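## Task

Grasp the bottle whose cap is blue and raise it by more than half of its own height. Keep it held up there, standing upright, until the scene ends. Other bottles may be shoved out of the way, but every one of them must be upright at the finish.

## Robot and tools

ROBOT. One arm (yam_ultra, six revolute joints, joint1 to joint6, plus a two-finger parallel gripper driven by one command). Every command therefore carries a single list, never one per arm. The arm's root sits at (0, 0, +0.149) m in the scene frame and is tilted; in the base frame, straight up (against gravity) is the direction (-0.475, -0.538, +0.696), so 'lift' is not simply +z. The scene frame has its origin on the table under the base, +z up, +y to the left when facing +x. A camera stand is fixed beside the table.

FRAMES. All hand poses, targets and camera poses in results are given in the arm's base frame. Offsets use the base frame's axes; rotation offsets turn about the Hand target's position. The gripper's fingers point along its own +z and close along its y. end_effector_position is the midpoint between the finger pads, about 1 cm short of the tips. Readouts can be a few centimetres off, more at long reach, and friction or load can leave the hand short of its target by a similar amount without any contact.

ROW FORMAT (shared by execute_actions and move): 7 numbers in [-1, 1]: dx, dy, dz, rx, ry, rz, opening. dx, dy, dz are an offset from the current Hand target (not an absolute pose), scaled so 1.0 = 0.6 m. rx, ry, rz form one rotation vector, 1.0 = 180 degrees. opening is absolute: +1 fully open (0.094 m), -1 closed. Sending an opening of 0 is a real command; to leave the fingers alone, resend the current value from Tool commands.

execute_actions(actions, cameras): actions is a list of actions; each action is a table of up to 15 rows, one row per 1/30 s control step; a short table repeats its last row to fill 15 steps. Every row within an action is measured from the Hand target at that action's start, and each new action starts from the updated Hand target, so repeating an offset keeps moving. An empty actions list returns state plus images. cameras: names from cam_head_left, cam_head_right, cam_wrist, or ["all"]; an unknown name voids the call.

move(target, speed, blend, opening_speed, grip_force, blocking, cameras): target is one row or up to 15 rows, all offsets from the same starting Hand target. speed in m/s, 0.002 to 2.9 (default 0.25), one value or one per leg; rotation rate is capped at twice that in rad/s. blend in metres rounds corners of a multi-row path (0 = stop at each point). opening_speed, per second on the -1..+1 scale, at least 0.2, makes the fingers move gradually. grip_force in newtons per pad, 10 to 50; it persists, and low values close slowly. blocking=false returns after about 0.5 s while the move continues. A path has to fit in 10 s. The path does not avoid obstacles, and faster motion overshoots more. Do not route the hand close to the arm's own base; go around it.

wait(seconds 0 to 10): lets time pass; a running move continues. stop(): brakes a running move. zoom_image(camera, region [x0, y0, x1, y1] in pixels, origin top-left, at most 504 x 504): enlarges part of the newest image of cam_head_left, cam_head_right or cam_wrist (each 672x504). read_manual(section="licences") only returns licence text. finished_scene(scene 1 to 3) ends the scene irreversibly; after ending scene 1, make no further call in that reply.

RESULTS. The state line shows end_effector_position (m) and end_effector_quat_wxyz in the base frame. Hand target is the commanded pose after clipping; next offsets count from it. The controller limits commanded orientation to 40 degrees from the measured one per step. If the hand rests short, resend the gap as an offset. grip_measured uses the opening scale; on a round bottle under full squeeze it reads noticeably below the true width. grip_effort_nm is gripper motor effort (negative = closing), not pad force. Joint torques are listed in joint order, positive toward larger angles. The move line reports the ending: done (within 10 mm and 2 degrees), off_target, moving, held, fault; limits=paced means the pose was clipped, limits=held means steps were withheld. None of these prove contact or its absence.

HEAT. Holding loads, stretching out or pushing at an unreachable pose warms motors. MOTOR HOT appears at 75 °C; at 90 °C an OVER-TEMPERATURE FAULT folds the arm and it stays idle; at 100 °C it collapses.

AVOID. Knocking bottles over, anything leaving the table, dropping or releasing moving objects, fast impacts, hard pushes into the table or stand. To stop pressing against something, command the target back past the gripper. Keep the lifted bottle vertical and steady until finishing.

Each tool is called after "Call:" by a JSON object that holds its "name" and its "arguments".

## Session

Call:
{"name": "execute_actions", "arguments": {"actions": []}}

Scene clock: 0.00 s.
end_effector_position=(+0.2464, -0.4510, -0.1421) grip_measured=+1.000 grip_effort_nm=n/a end_effector_quat_wxyz=(+0.026, +0.827, +0.485, +0.282)
Joint positions: [-1.263 3.014 2.48 -1.121 -0.569 0.793 0.094]
Joint velocities: within noise
Joint torques (N m): no reading
Heat: 30 °C.
Hand target: +0.2362, -0.4639, -0.1350; +0.041, +0.831, +0.483, +0.272
Tool commands: gripper/opening=+1.0

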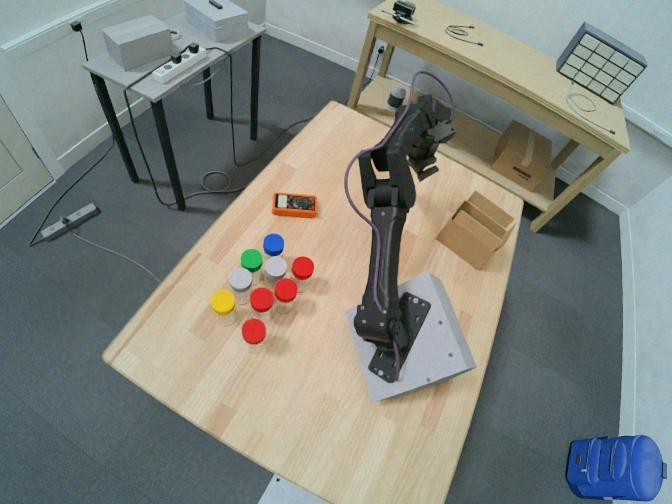

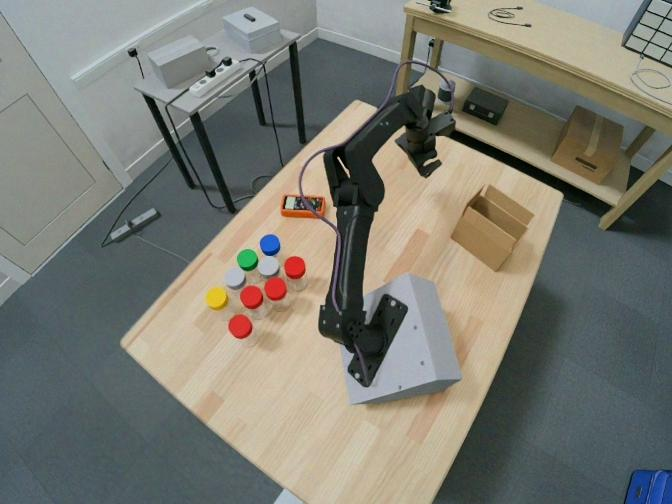

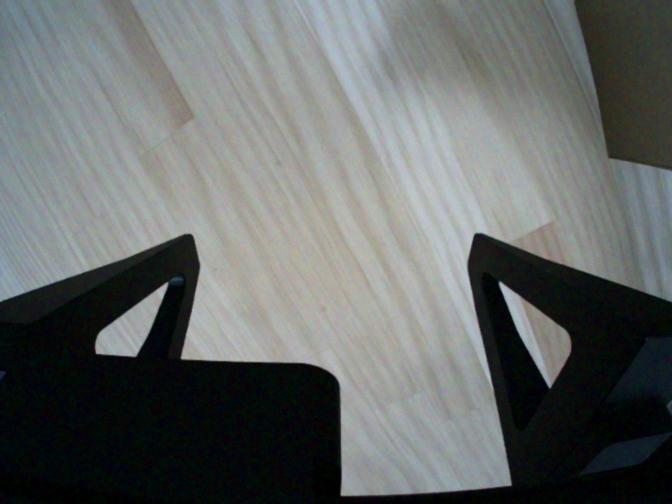

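Call:
{"name": "zoom_image", "arguments": {"camera": "cam_head_left", "region": [190, 180, 350, 360]}}

Call:
{"name": "zoom_image", "arguments": {"camera": "cam_head_right", "region": [190, 180, 350, 360]}}

Scaled by 2.800 from the camera's 672x504 image, which has a finer 960x720 frame.

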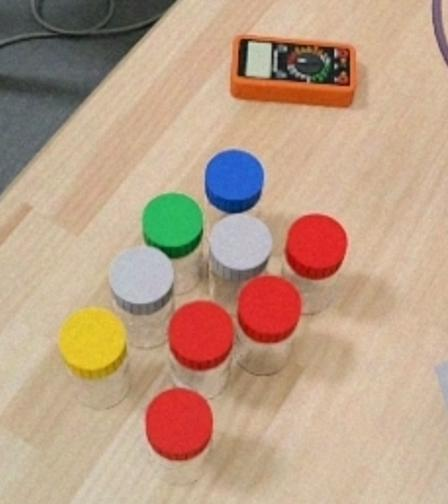

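Scaled by 2.800 from the camera's 672x504 image, which has a finer 960x720 frame.

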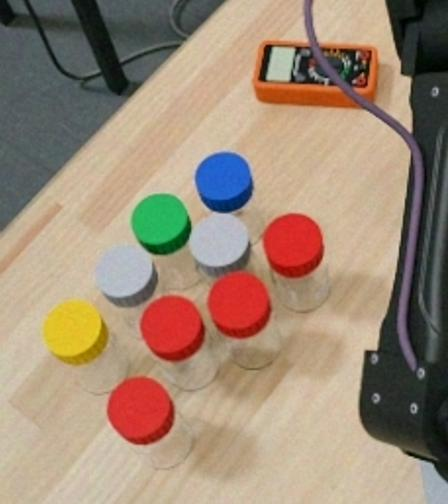

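Call:
{"name": "move", "arguments": {"target": [0.1673,0.5432,0.6228,0.0665,-0.0476,0.1156,1], "cameras": ["all"]}}

Scene clock: 51.27 s.
end_effector_position=(+0.3383, -0.1343, +0.2279) grip_measured=+1.000 grip_effort_nm=0.01 end_effector_quat_wxyz=(-0.057, +0.707, +0.589, +0.388)
Joint positions: [-0.746 1.863 1.83 -1.553 -0.805 1 0.094]
Joint torques (N m): [-7.01 -6.64 6.82 0.09 -0.04 0.07]
Heat: 36 °C.
Hand target: +0.3366, -0.1379, +0.2387; -0.059, +0.708, +0.590, +0.385
Off the commanded pose: 0.011 m, 0 deg.
joint sent to its limit — joint 4 (wrist pitch), lower limit. The joint targets are off in position, not in orientation.
move: off_target

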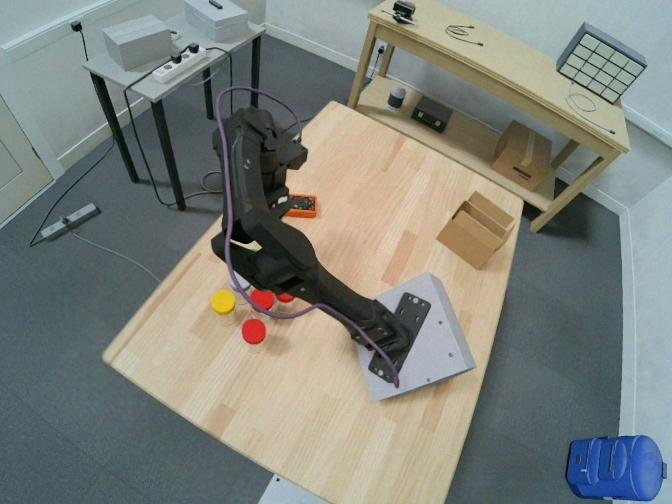

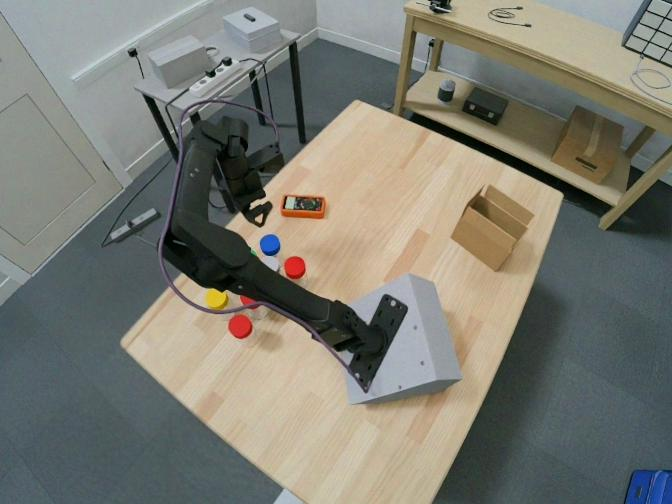

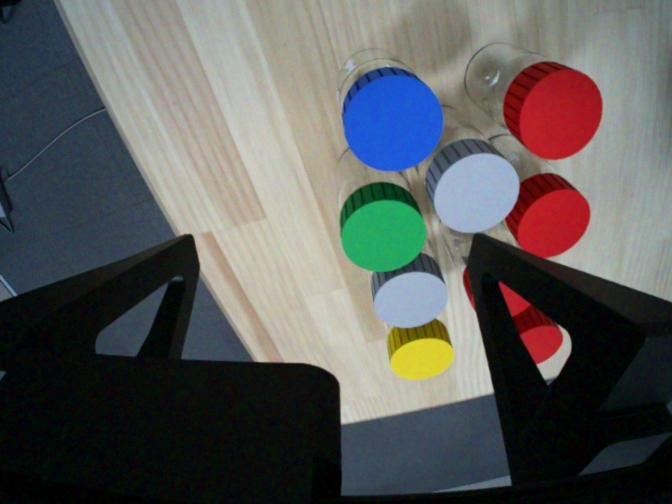

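Call:
{"name": "move", "arguments": {"target": [0.0035,0.0625,-0.0928,0,0,0,0.6], "cameras": ["cam_wrist"]}}

Scene clock: 81.43 s.
end_effector_position=(+0.3413, -0.0986, +0.1789) grip_measured=+0.603 grip_effort_nm=-0.12 end_effector_quat_wxyz=(-0.072, +0.704, +0.592, +0.387)
Joint positions: [-0.66 1.771 1.517 -1.288 -0.808 1.096 0.075]
Joint torques (N m): [-6.23 -8.03 3.25 0.29 0.03 0.08]
Heat: 33 °C.
Hand target: +0.3387, -0.1004, +0.1830; -0.059, +0.708, +0.590, +0.385
Off the commanded pose: 0.005 m, 2 deg.
move: done
Images, in order (width x height): cam_wrist 672x504.

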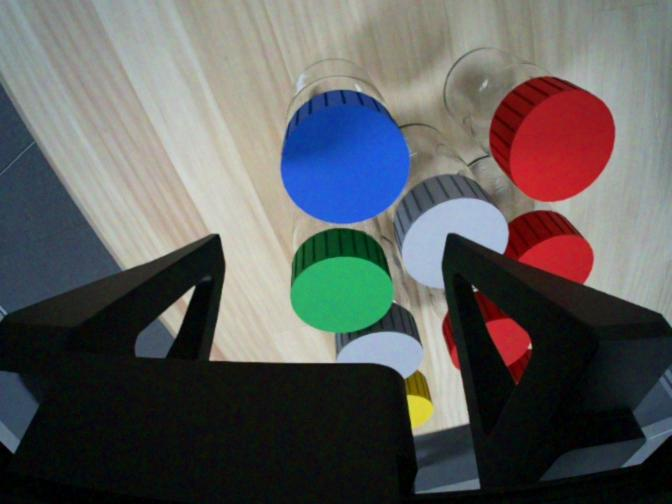

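Call:
{"name": "move", "arguments": {"target": [0.034,0.044,-0.058,0,0,0,0.6], "speed": 0.08, "cameras": ["all"]}}

Scene clock: 115.87 s.
end_effector_position=(+0.3610, -0.0710, +0.1434) grip_measured=+0.602 grip_effort_nm=-0.12 end_effector_quat_wxyz=(-0.076, +0.704, +0.590, +0.389)
Joint positions: [-0.559 1.762 1.359 -1.039 -0.806 1.243 0.075]
Joint torques (N m): [-6.01 -8.81 3.22 0.27 0.11 0.1]
Heat: 32 °C.
Hand target: +0.3591, -0.0740, +0.1482; -0.059, +0.708, +0.590, +0.385
Off the commanded pose: 0.006 m, 2 deg.
move: done

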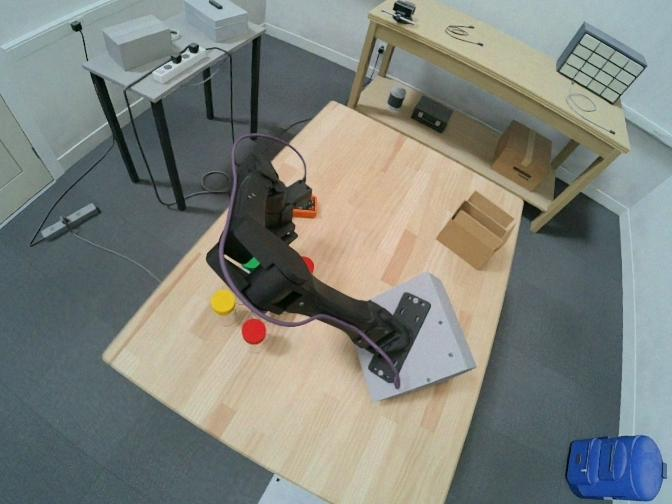

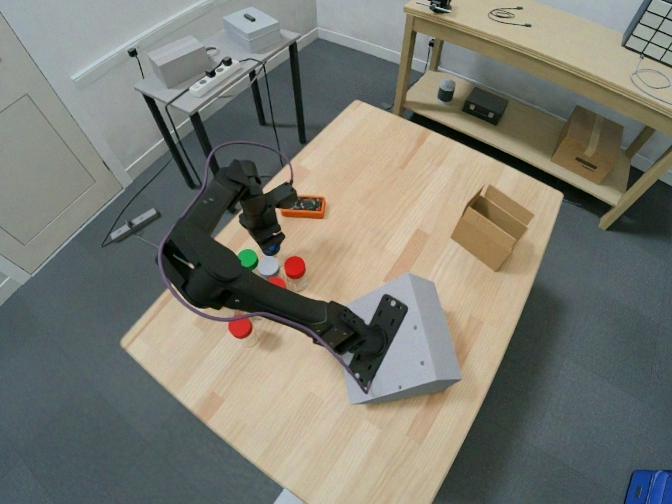

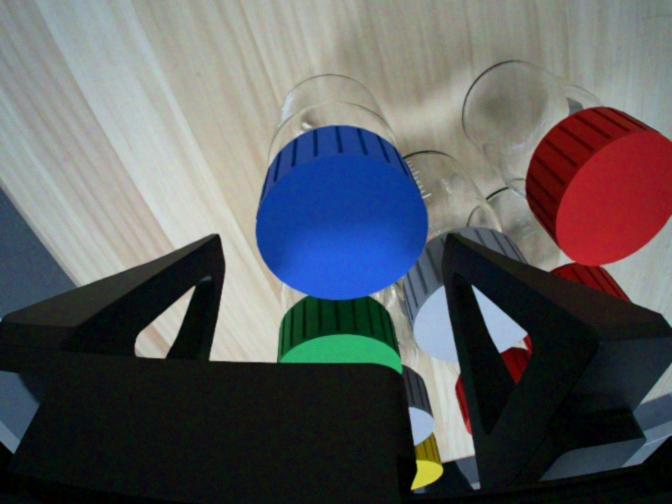

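Call:
{"name": "move", "arguments": {"target": [0.0203,0.019,-0.0432,0,0,0,0.6], "speed": 0.08, "cameras": ["cam_wrist"]}}

Call:
{"name": "move", "arguments": {"target": [0,0,0,0,0,0,-0.1], "grip_force": 35, "opening_speed": 0.4, "cameras": ["cam_wrist"]}}

Scene clock: 131.63 s.
end_effector_position=(+0.3726, -0.0599, +0.1252) grip_measured=+0.602 grip_effort_nm=-0.11 end_effector_quat_wxyz=(-0.065, +0.700, +0.593, +0.392)
Joint positions: [-0.511 1.762 1.28 -0.888 -0.797 1.31 0.075]
Joint torques (N m): [-5.87 -7.01 3.07 0.3 0.13 0.07]
Heat: 33 °C.
Hand target: +0.3713, -0.0626, +0.1223; -0.059, +0.708, +0.590, +0.385
Off the commanded pose: 0.004 m, 1 deg.
move: done
Images, in order (width x height): cam_wrist 672x504.

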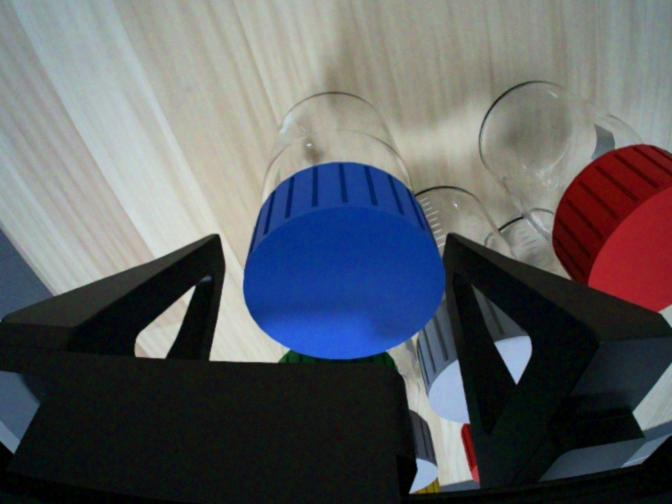

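Scene clock: 133.90 s.
end_effector_position=(+0.3726, -0.0599, +0.1252) grip_measured=+0.140 grip_effort_nm=-0.74 end_effector_quat_wxyz=(-0.065, +0.701, +0.592, +0.392)
Joint positions: [-0.511 1.762 1.28 -0.888 -0.797 1.312 0.054]
Joint torques (N m): [-5.85 -7.02 3.14 0.31 0.12 0.09]
Heat: 33 °C.
Hand target: +0.3713, -0.0626, +0.1223; -0.059, +0.708, +0.590, +0.385
Off the commanded pose: 0.004 m, 1 deg.
grip_force (N): 35
move: done
Images, in order (width x height): cam_wrist 672x504.

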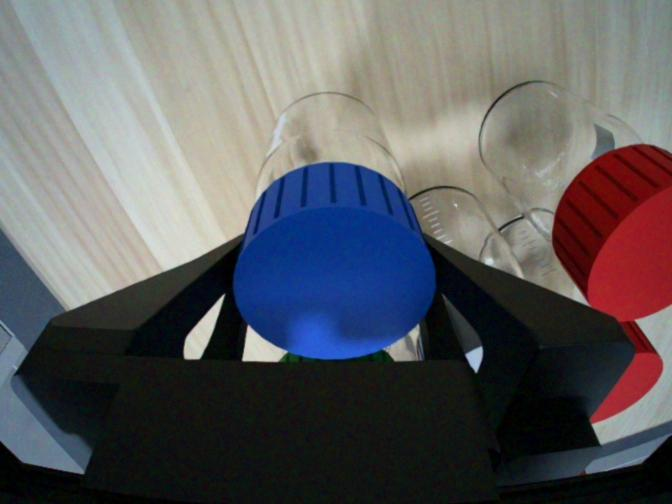

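Call:
{"name": "move", "arguments": {"target": [-0.0711,-0.0806,0.1046,0,0,0,-0.1], "speed": 0.1, "cameras": ["all"]}}

Scene clock: 139.43 s.
end_effector_position=(+0.3290, -0.0956, +0.1716) grip_measured=+0.140 grip_effort_nm=-0.74 end_effector_quat_wxyz=(-0.085, +0.703, +0.595, +0.381)
Joint positions: [-0.674 1.762 1.48 -1.315 -0.802 1.051 0.054]
Joint torques (N m): [-8.66 -6.6 8.06 -0.01 -0.02 -0.08]
Heat: 33 °C.
Hand target: +0.3286, -0.1110, +0.1850; -0.059, +0.708, +0.590, +0.385
Off the commanded pose: 0.020 m, 3 deg.
grip_force (N): 35
move: off_target

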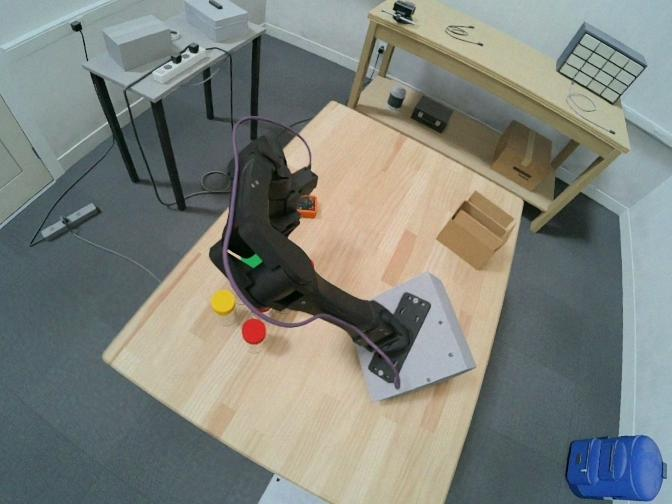

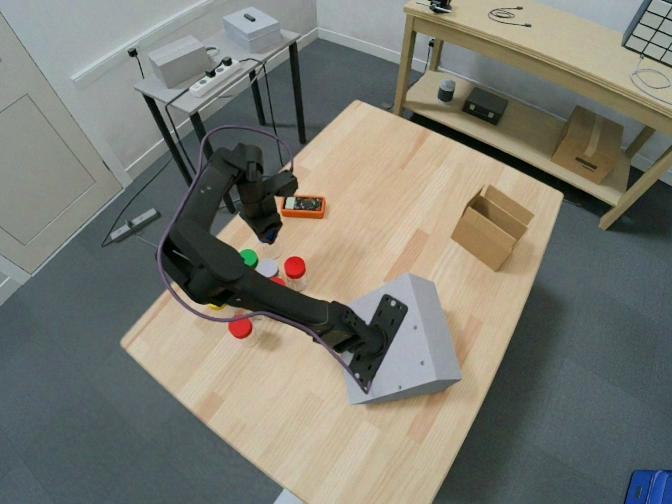

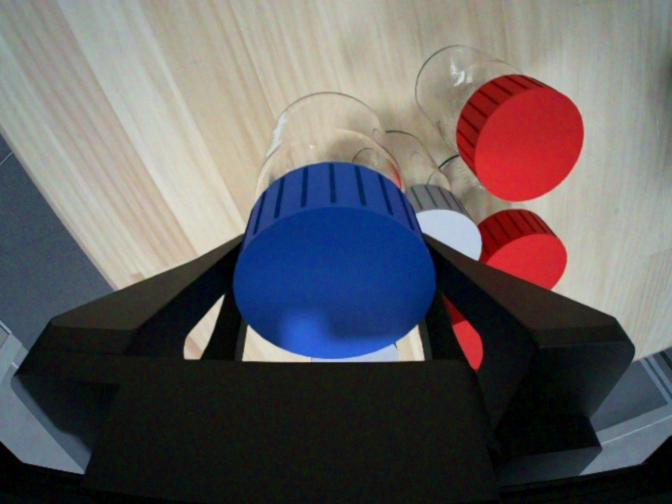

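Call:
{"name": "finished_scene", "arguments": {"scene": 1}}

The scene is finished: the task was done.


## Next scene

Grasp the bottle whose cap is yellow and raise it by more than half of its own height. Keep it held up there, standing upright, until the scene ends. Other bottles may be shoved out of the way, but every one of them must be upright at the finish.

Call:
{"name": "execute_actions", "arguments": {"actions": []}}

Call:
{"name": "zoom_image", "arguments": {"camera": "cam_head_left", "region": [190, 180, 350, 360]}}

Scene clock: 0.00 s.
end_effector_position=(+0.1253, +0.1948, +0.1787) grip_measured=+1.000 grip_effort_nm=n/a end_effector_quat_wxyz=(+0.282, +0.238, +0.881, +0.296)
Joint positions: [1.481 0.814 0.76 -0.93 0.645 1.809 0.094]
Joint velocities: within noise
Joint torques (N m): no reading
Heat: 29 °C.
Hand target: +0.1259, +0.1951, +0.1857; +0.285, +0.242, +0.875, +0.307
Tool commands: gripper/opening=+1.0

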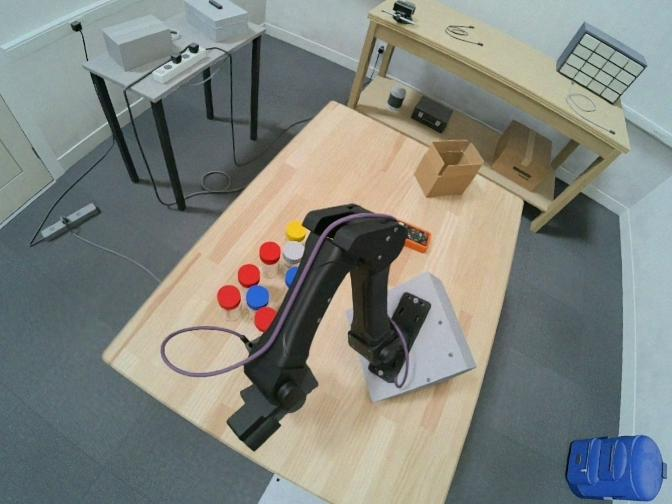

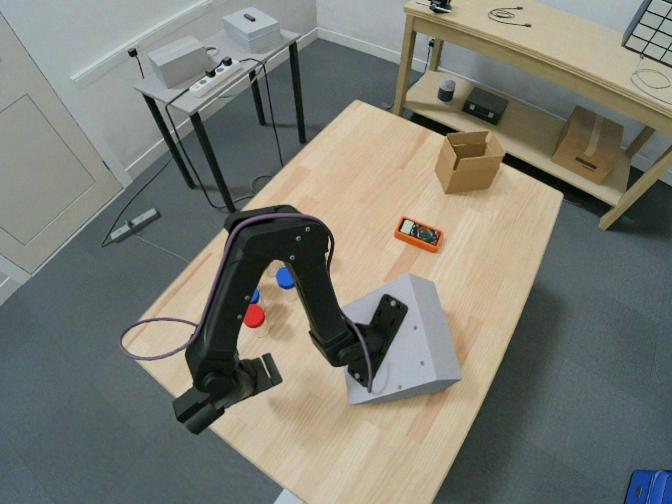

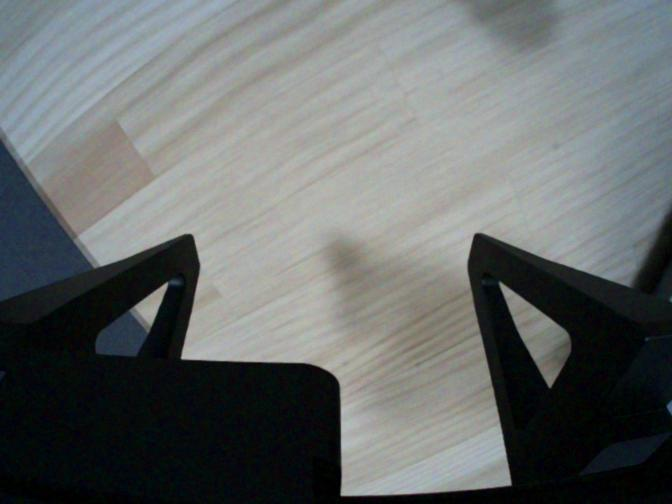

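Scaled by 2.800 from the camera's 672x504 image, which has a finer 960x720 frame.

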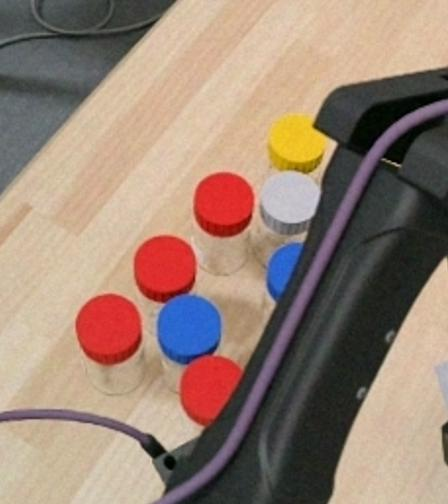

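Call:
{"name": "move", "arguments": {"target": [[-0.1185,-0.1345,0.1743,0,0,0,0.6],[0.3123,-0.6007,-0.0923,0.2049,0.196,-0.175,0.6]], "speed": 0.3, "blend": [0.05,0], "grip_force": 35, "cameras": ["cam_head_left","cam_wrist"]}}

Scene clock: 24.13 s.
end_effector_position=(+0.1583, -0.0725, +0.1555) grip_measured=+0.603 grip_effort_nm=-0.13 end_effector_quat_wxyz=(+0.596, +0.491, +0.609, +0.178)
Joint positions: [1.078 -0.007 0.357 -1.507 1.321 2.1 0.075]
Joint torques (N m): [-0.76 1.47 7.1 -0.18 0.54 -0.01]
Heat: 30 °C.
Hand target: +0.1579, -0.0741, +0.1593; +0.600, +0.488, +0.609, +0.175 (not the last commanded pose)
Off the commanded pose: 0.182 m, 76 deg.
grip_force (N): 35
move: held (a check stopped the path); path passed 1 of 2 targets; limits=paced,held
pose unreachable: on one or more control steps of this call, first in action 0 (counted from 0), an arm could not follow its commanded pose, so it was not sent that pose on those steps. It may still have moved: this result reports where it is.
cause: moving toward the commanded pose would bring two parts of the arm too close to each other (its upper arm (the part past joint 2) and its gripper housing, with joints 3 (elbow) to 6 (wrist roll) between them, 9 mm apart when it was first held).
Images, in order (width x height): cam_head_left 672x504, cam_wrist 672x504.

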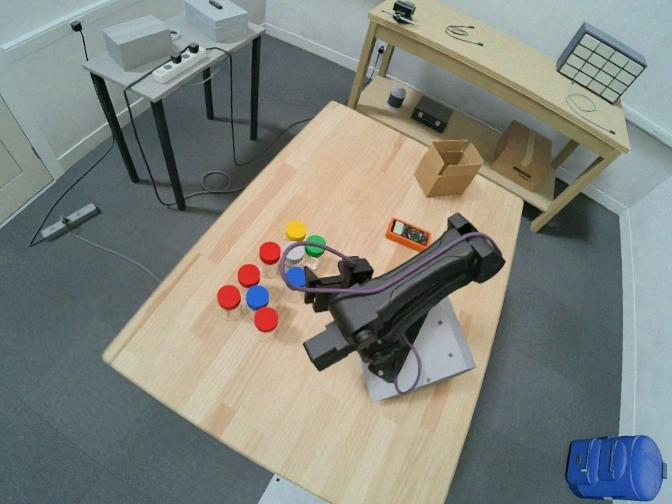

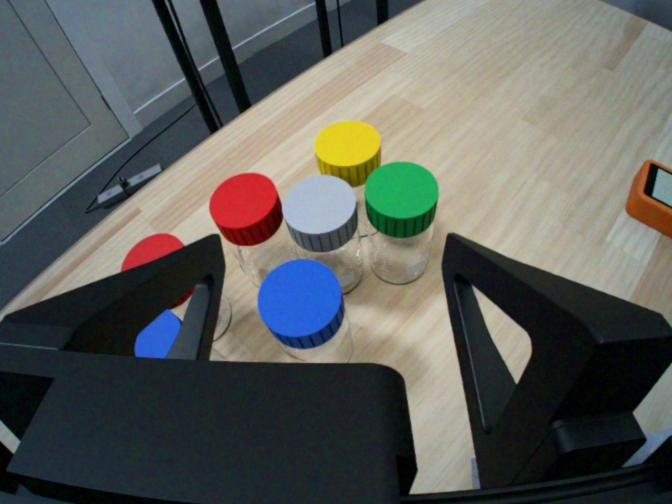

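Call:
{"name": "move", "arguments": {"target": [0.2432,-0.1698,-0.025,0.0734,0.2023,0.3187,0.6], "speed": 0.25, "cameras": ["cam_head_left","cam_wrist"]}}

Scene clock: 50.03 s.
end_effector_position=(+0.1583, -0.0754, +0.1559) grip_measured=+0.603 grip_effort_nm=-0.12 end_effector_quat_wxyz=(+0.613, +0.473, +0.612, +0.162)
Joint positions: [1.092 -0.007 0.34 -1.538 1.358 2.099 0.075]
Joint torques (N m): [-1.05 1.57 6.71 -0.24 0.49 -0.01]
Heat: 29 °C.
Hand target: +0.1576, -0.0775, +0.1588; +0.616, +0.472, +0.611, +0.156 (not the last commanded pose)
Off the commanded pose: 0.177 m, 70 deg.
grip_force (N): 35
move: held (a check stopped the path); limits=held
pose unreachable: on one or more control steps of this call, first in action 0 (counted from 0), an arm could not follow its commanded pose, so it was not sent that pose on those steps. It may still have moved: this result reports where it is.
cause: moving toward the commanded pose would bring two parts of the arm too close to each other (its upper arm (the part past joint 2) and its gripper housing, with joints 3 (elbow) to 6 (wrist roll) between them, 4 mm apart when it was first held).
Images, in order (width x height): cam_head_left 672x504, cam_wrist 672x504.

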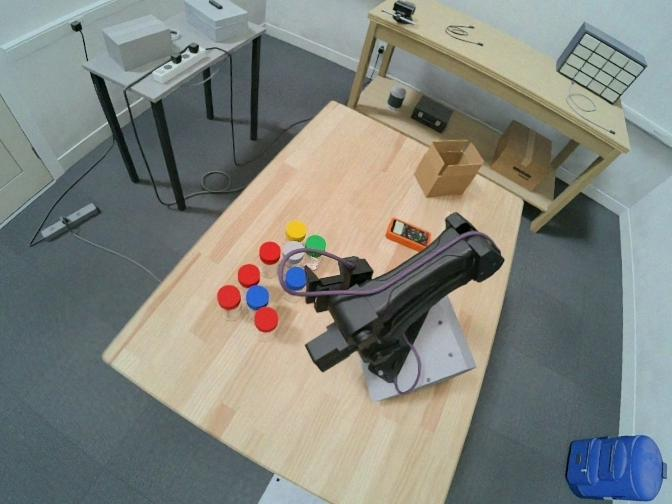

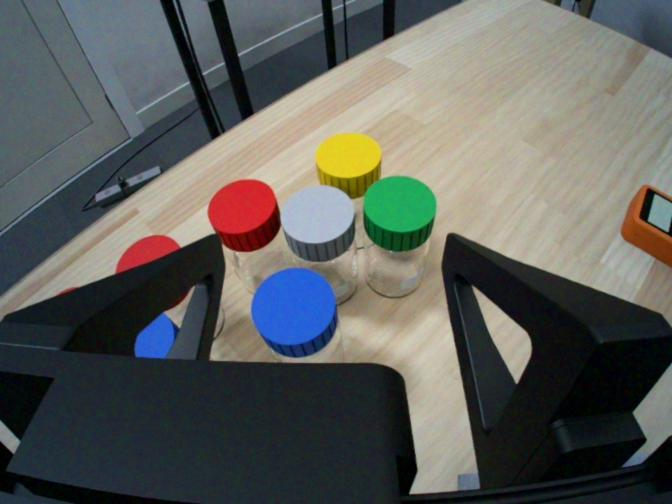

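Call:
{"name": "move", "arguments": {"target": [[0.008,-0.287,-0.048,0,0,0,0.6],[0.2437,-0.1642,-0.0242,0.0899,0.2129,0.3154,0.6]], "speed": 0.25, "blend": [0.02,0], "cameras": ["cam_head_left","cam_wrist"]}}

Scene clock: 61.33 s.
end_effector_position=(+0.1565, -0.0792, +0.1560) grip_measured=+0.603 grip_effort_nm=-0.13 end_effector_quat_wxyz=(+0.615, +0.480, +0.606, +0.155)
Joint positions: [1.067 -0.007 0.34 -1.536 1.358 2.099 0.075]
Joint torques (N m): [-0.9 1.58 6.63 -0.25 0.51 0]
Heat: 29 °C.
Hand target: +0.1558, -0.0809, +0.1588; +0.618, +0.478, +0.606, +0.149 (not the last commanded pose)
Off the commanded pose: 0.177 m, 71 deg.
grip_force (N): 35
move: held (a check stopped the path); path passed 0 of 2 targets; limits=held
pose unreachable: on one or more control steps of this call, first in action 0 (counted from 0), an arm could not follow its commanded pose, so it was not sent that pose on those steps. It may still have moved: this result reports where it is.
cause: moving toward the commanded pose would bring two parts of the arm too close to each other (its upper arm (the part past joint 2) and its gripper housing, with joints 3 (elbow) to 6 (wrist roll) between them, 4 mm apart when it was first held).
Images, in order (width x height): cam_head_left 672x504, cam_wrist 672x504.

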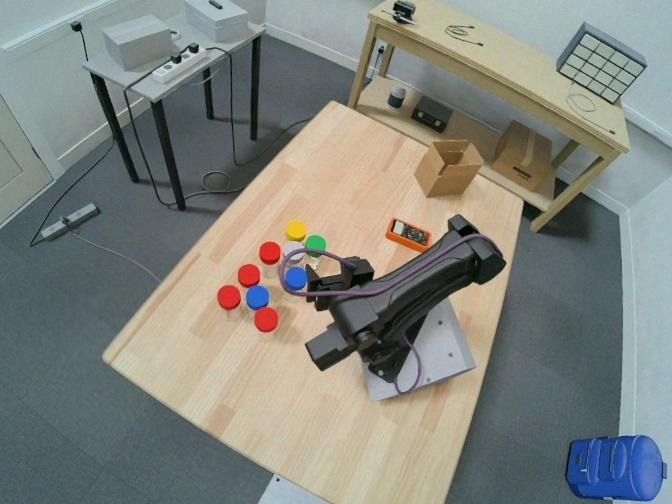

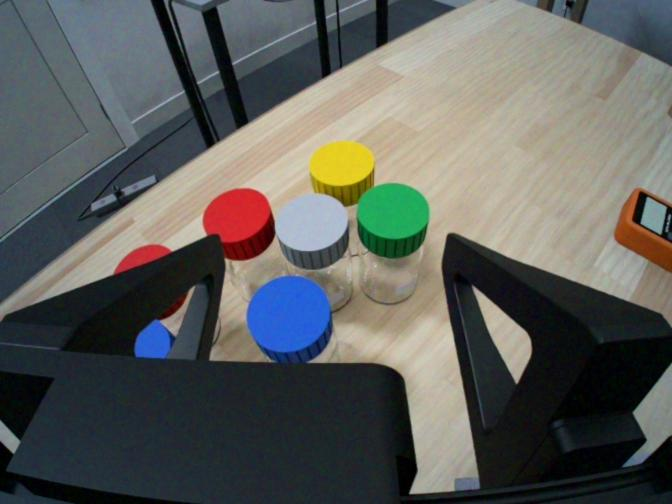

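Call:
{"name": "move", "arguments": {"target": [0.1417,-0.0667,0.0667,0,0,0,0.6], "speed": 0.25, "cameras": ["cam_head_left","cam_wrist"]}}

Scene clock: 73.20 s.
end_effector_position=(+0.1579, -0.0777, +0.1588) grip_measured=+0.603 grip_effort_nm=-0.13 end_effector_quat_wxyz=(+0.621, +0.471, +0.609, +0.150)
Joint positions: [1.079 0.013 0.34 -1.536 1.373 2.099 0.075]
Joint torques (N m): [-1.01 1.18 6.6 -0.29 0.51 0.01]
Heat: 29 °C.
Hand target: +0.1570, -0.0798, +0.1613; +0.624, +0.470, +0.607, +0.146 (not the last commanded pose)
Off the commanded pose: 0.102 m, 1 deg.
grip_force (N): 35
move: held (a check stopped the path); limits=held
pose unreachable: on one or more control steps of this call, first in action 0 (counted from 0), an arm could not follow its commanded pose, so it was not sent that pose on those steps. It may still have moved: this result reports where it is.
cause: moving toward the commanded pose would bring two parts of the arm too close to each other (its wrist (the part past joint 4) and its wrist camera, with joints 5 (wrist yaw) and 6 (wrist roll) between them, 4 mm apart when it was first held).
Images, in order (width x height): cam_head_left 672x504, cam_wrist 672x504.

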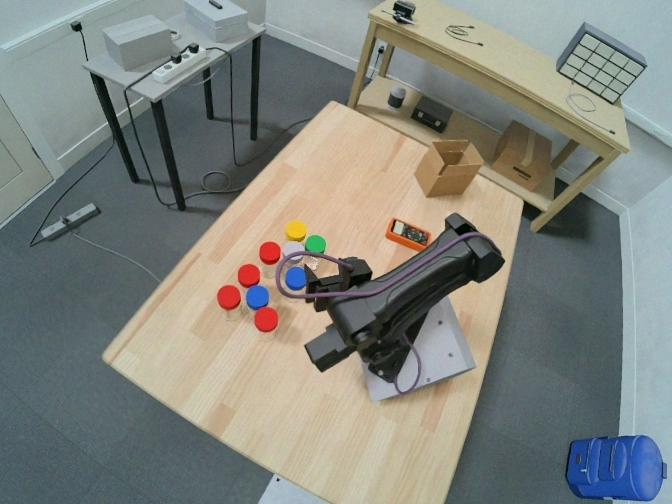

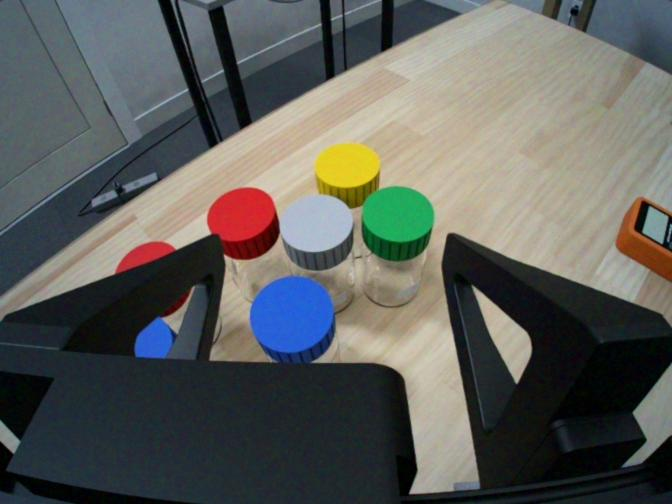

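Call:
{"name": "move", "arguments": {"target": [[-0.0575,-0.0778,0,0,0,-0.1056,0.6],[-0.1373,-0.1328,0,0,0,-0.2111,0.6],[-0.2307,-0.1588,0,0,0,-0.3167,0.6]], "speed": 0.3, "blend": 0.02, "cameras": ["cam_head_left"]}}

Scene clock: 92.37 s.
end_effector_position=(+0.0200, -0.1748, +0.1587) grip_measured=+0.603 grip_effort_nm=-0.13 end_effector_quat_wxyz=(+0.617, +0.705, +0.309, -0.165)
Joint positions: [0.081 0.013 0.34 -1.538 1.373 2.1 0.075]
Joint torques (N m): [0.42 1.66 6.16 -0.06 0.54 0.03]
Heat: 29 °C.
Hand target: +0.0186, -0.1750, +0.1613; +0.618, +0.703, +0.309, -0.169
Off the commanded pose: 0.003 m, 0 deg.
grip_force (N): 35
move: done
Images, in order (width x height): cam_head_left 672x504.

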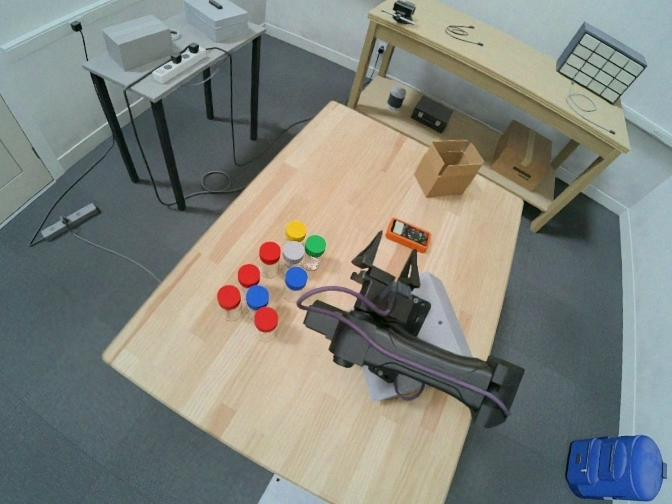

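Call:
{"name": "move", "arguments": {"target": [[0.174,0.0317,0.0478,0,0,0.1556,0.6],[0.3307,0.0917,0.0812,0,0,0.3111,0.6],[0.4753,-0.0017,-0.0283,0.2148,0.1652,0.6183,0.6]], "speed": 0.35, "blend": 0.02, "cameras": ["cam_head_left","cam_wrist"]}}

Scene clock: 112.37 s.
end_effector_position=(+0.2987, -0.1702, +0.1382) grip_measured=+0.603 grip_effort_nm=-0.13 end_effector_quat_wxyz=(+0.163, +0.239, +0.892, +0.348)
Joint positions: [-0.895 1.911 1.538 -1.391 -0.77 -0.449 0.075]
Joint torques (N m): [-6.78 -4.21 7.99 0.07 -0.1 -0.1]
Heat: 30 °C.
Hand target: +0.3037, -0.1761, +0.1444; +0.176, +0.232, +0.892, +0.346
Off the commanded pose: 0.010 m, 2 deg.
grip_force (N): 35
move: done; limits=paced
Images, in order (width x height): cam_head_left 672x504, cam_wrist 672x504.

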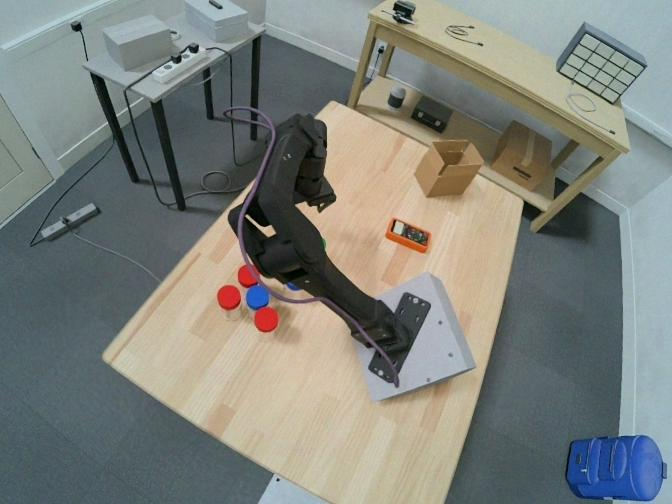

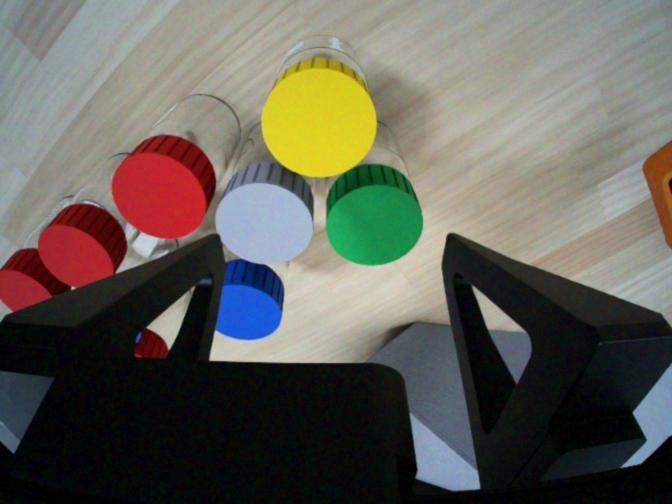

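Call:
{"name": "move", "arguments": {"target": [[0.068,0.0442,-0.0513,0,0,0,0.6],[0.1093,0.0907,-0.1117,0,0,0,0.6]], "speed": [0.2,0.08], "blend": [0.01,0], "cameras": ["cam_wrist"]}}

Scene clock: 134.97 s.
end_effector_position=(+0.3693, -0.1190, +0.0840) grip_measured=+0.603 grip_effort_nm=-0.13 end_effector_quat_wxyz=(+0.178, +0.223, +0.894, +0.345)
Joint positions: [-0.652 1.938 1.356 -0.92 -0.794 -0.136 0.075]
Joint torques (N m): [-7.19 -5.7 3.15 0.39 -0.09 0.07]
Heat: 30 °C.
Hand target: +0.3693, -0.1216, +0.0773; +0.176, +0.232, +0.892, +0.346
Off the commanded pose: 0.007 m, 1 deg.
grip_force (N): 35
move: done
Images, in order (width x height): cam_wrist 672x504.

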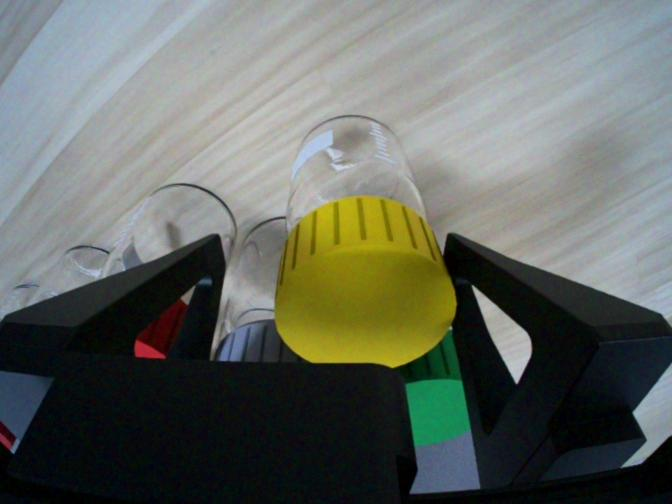

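Call:
{"name": "move", "arguments": {"target": [[-0.0023,-0.007,-0.014,0,0,0,0.6],[-0.0023,-0.007,-0.014,0,0,0,-0.1],[-0.0774,-0.0921,0.0964,0,0,0,-0.1]], "speed": 0.1, "cameras": ["all"]}}

Scene clock: 148.23 s.
end_effector_position=(+0.3239, -0.1601, +0.1287) grip_measured=+0.137 grip_effort_nm=-0.74 end_effector_quat_wxyz=(+0.159, +0.226, +0.894, +0.354)
Joint positions: [-0.823 1.957 1.561 -1.331 -0.785 -0.392 0.053]
Joint torques (N m): [-9.73 -5.15 8.02 0 0.03 -0.08]
Heat: 30 °C.
Hand target: +0.3229, -0.1769, +0.1352; +0.176, +0.232, +0.892, +0.346
Off the commanded pose: 0.018 m, 2 deg.
grip_force (N): 35
move: off_target

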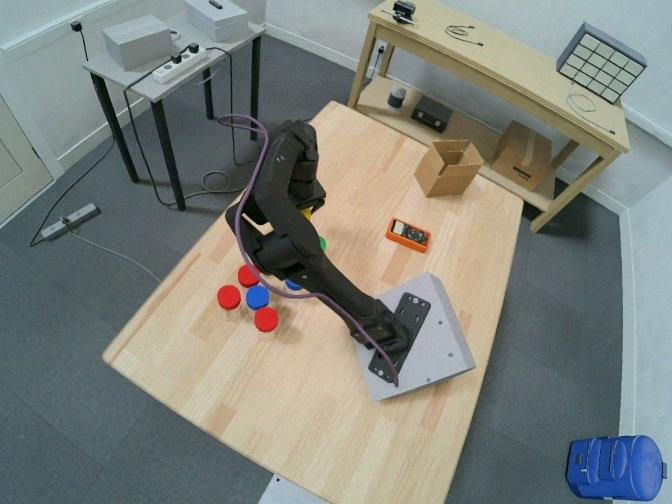

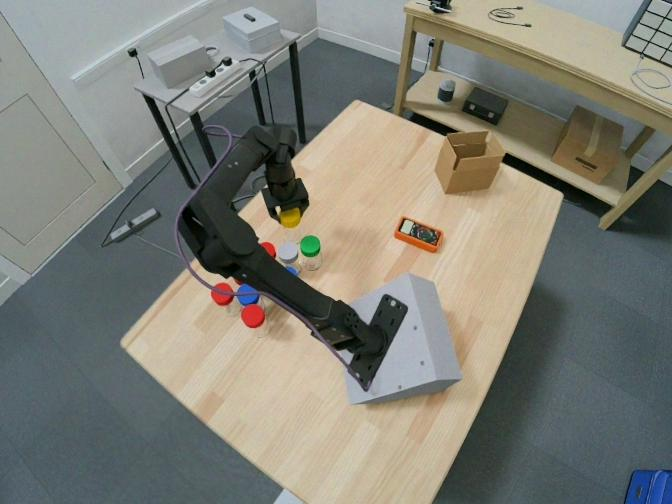

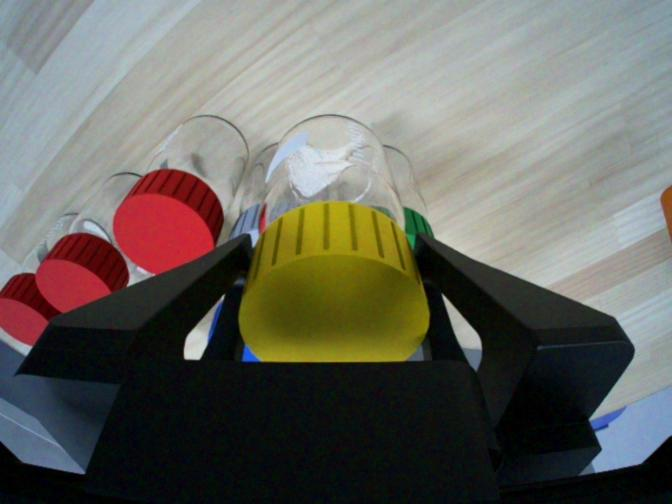

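Call:
{"name": "finished_scene", "arguments": {"scene": 2}}

The scene is finished: the task was done.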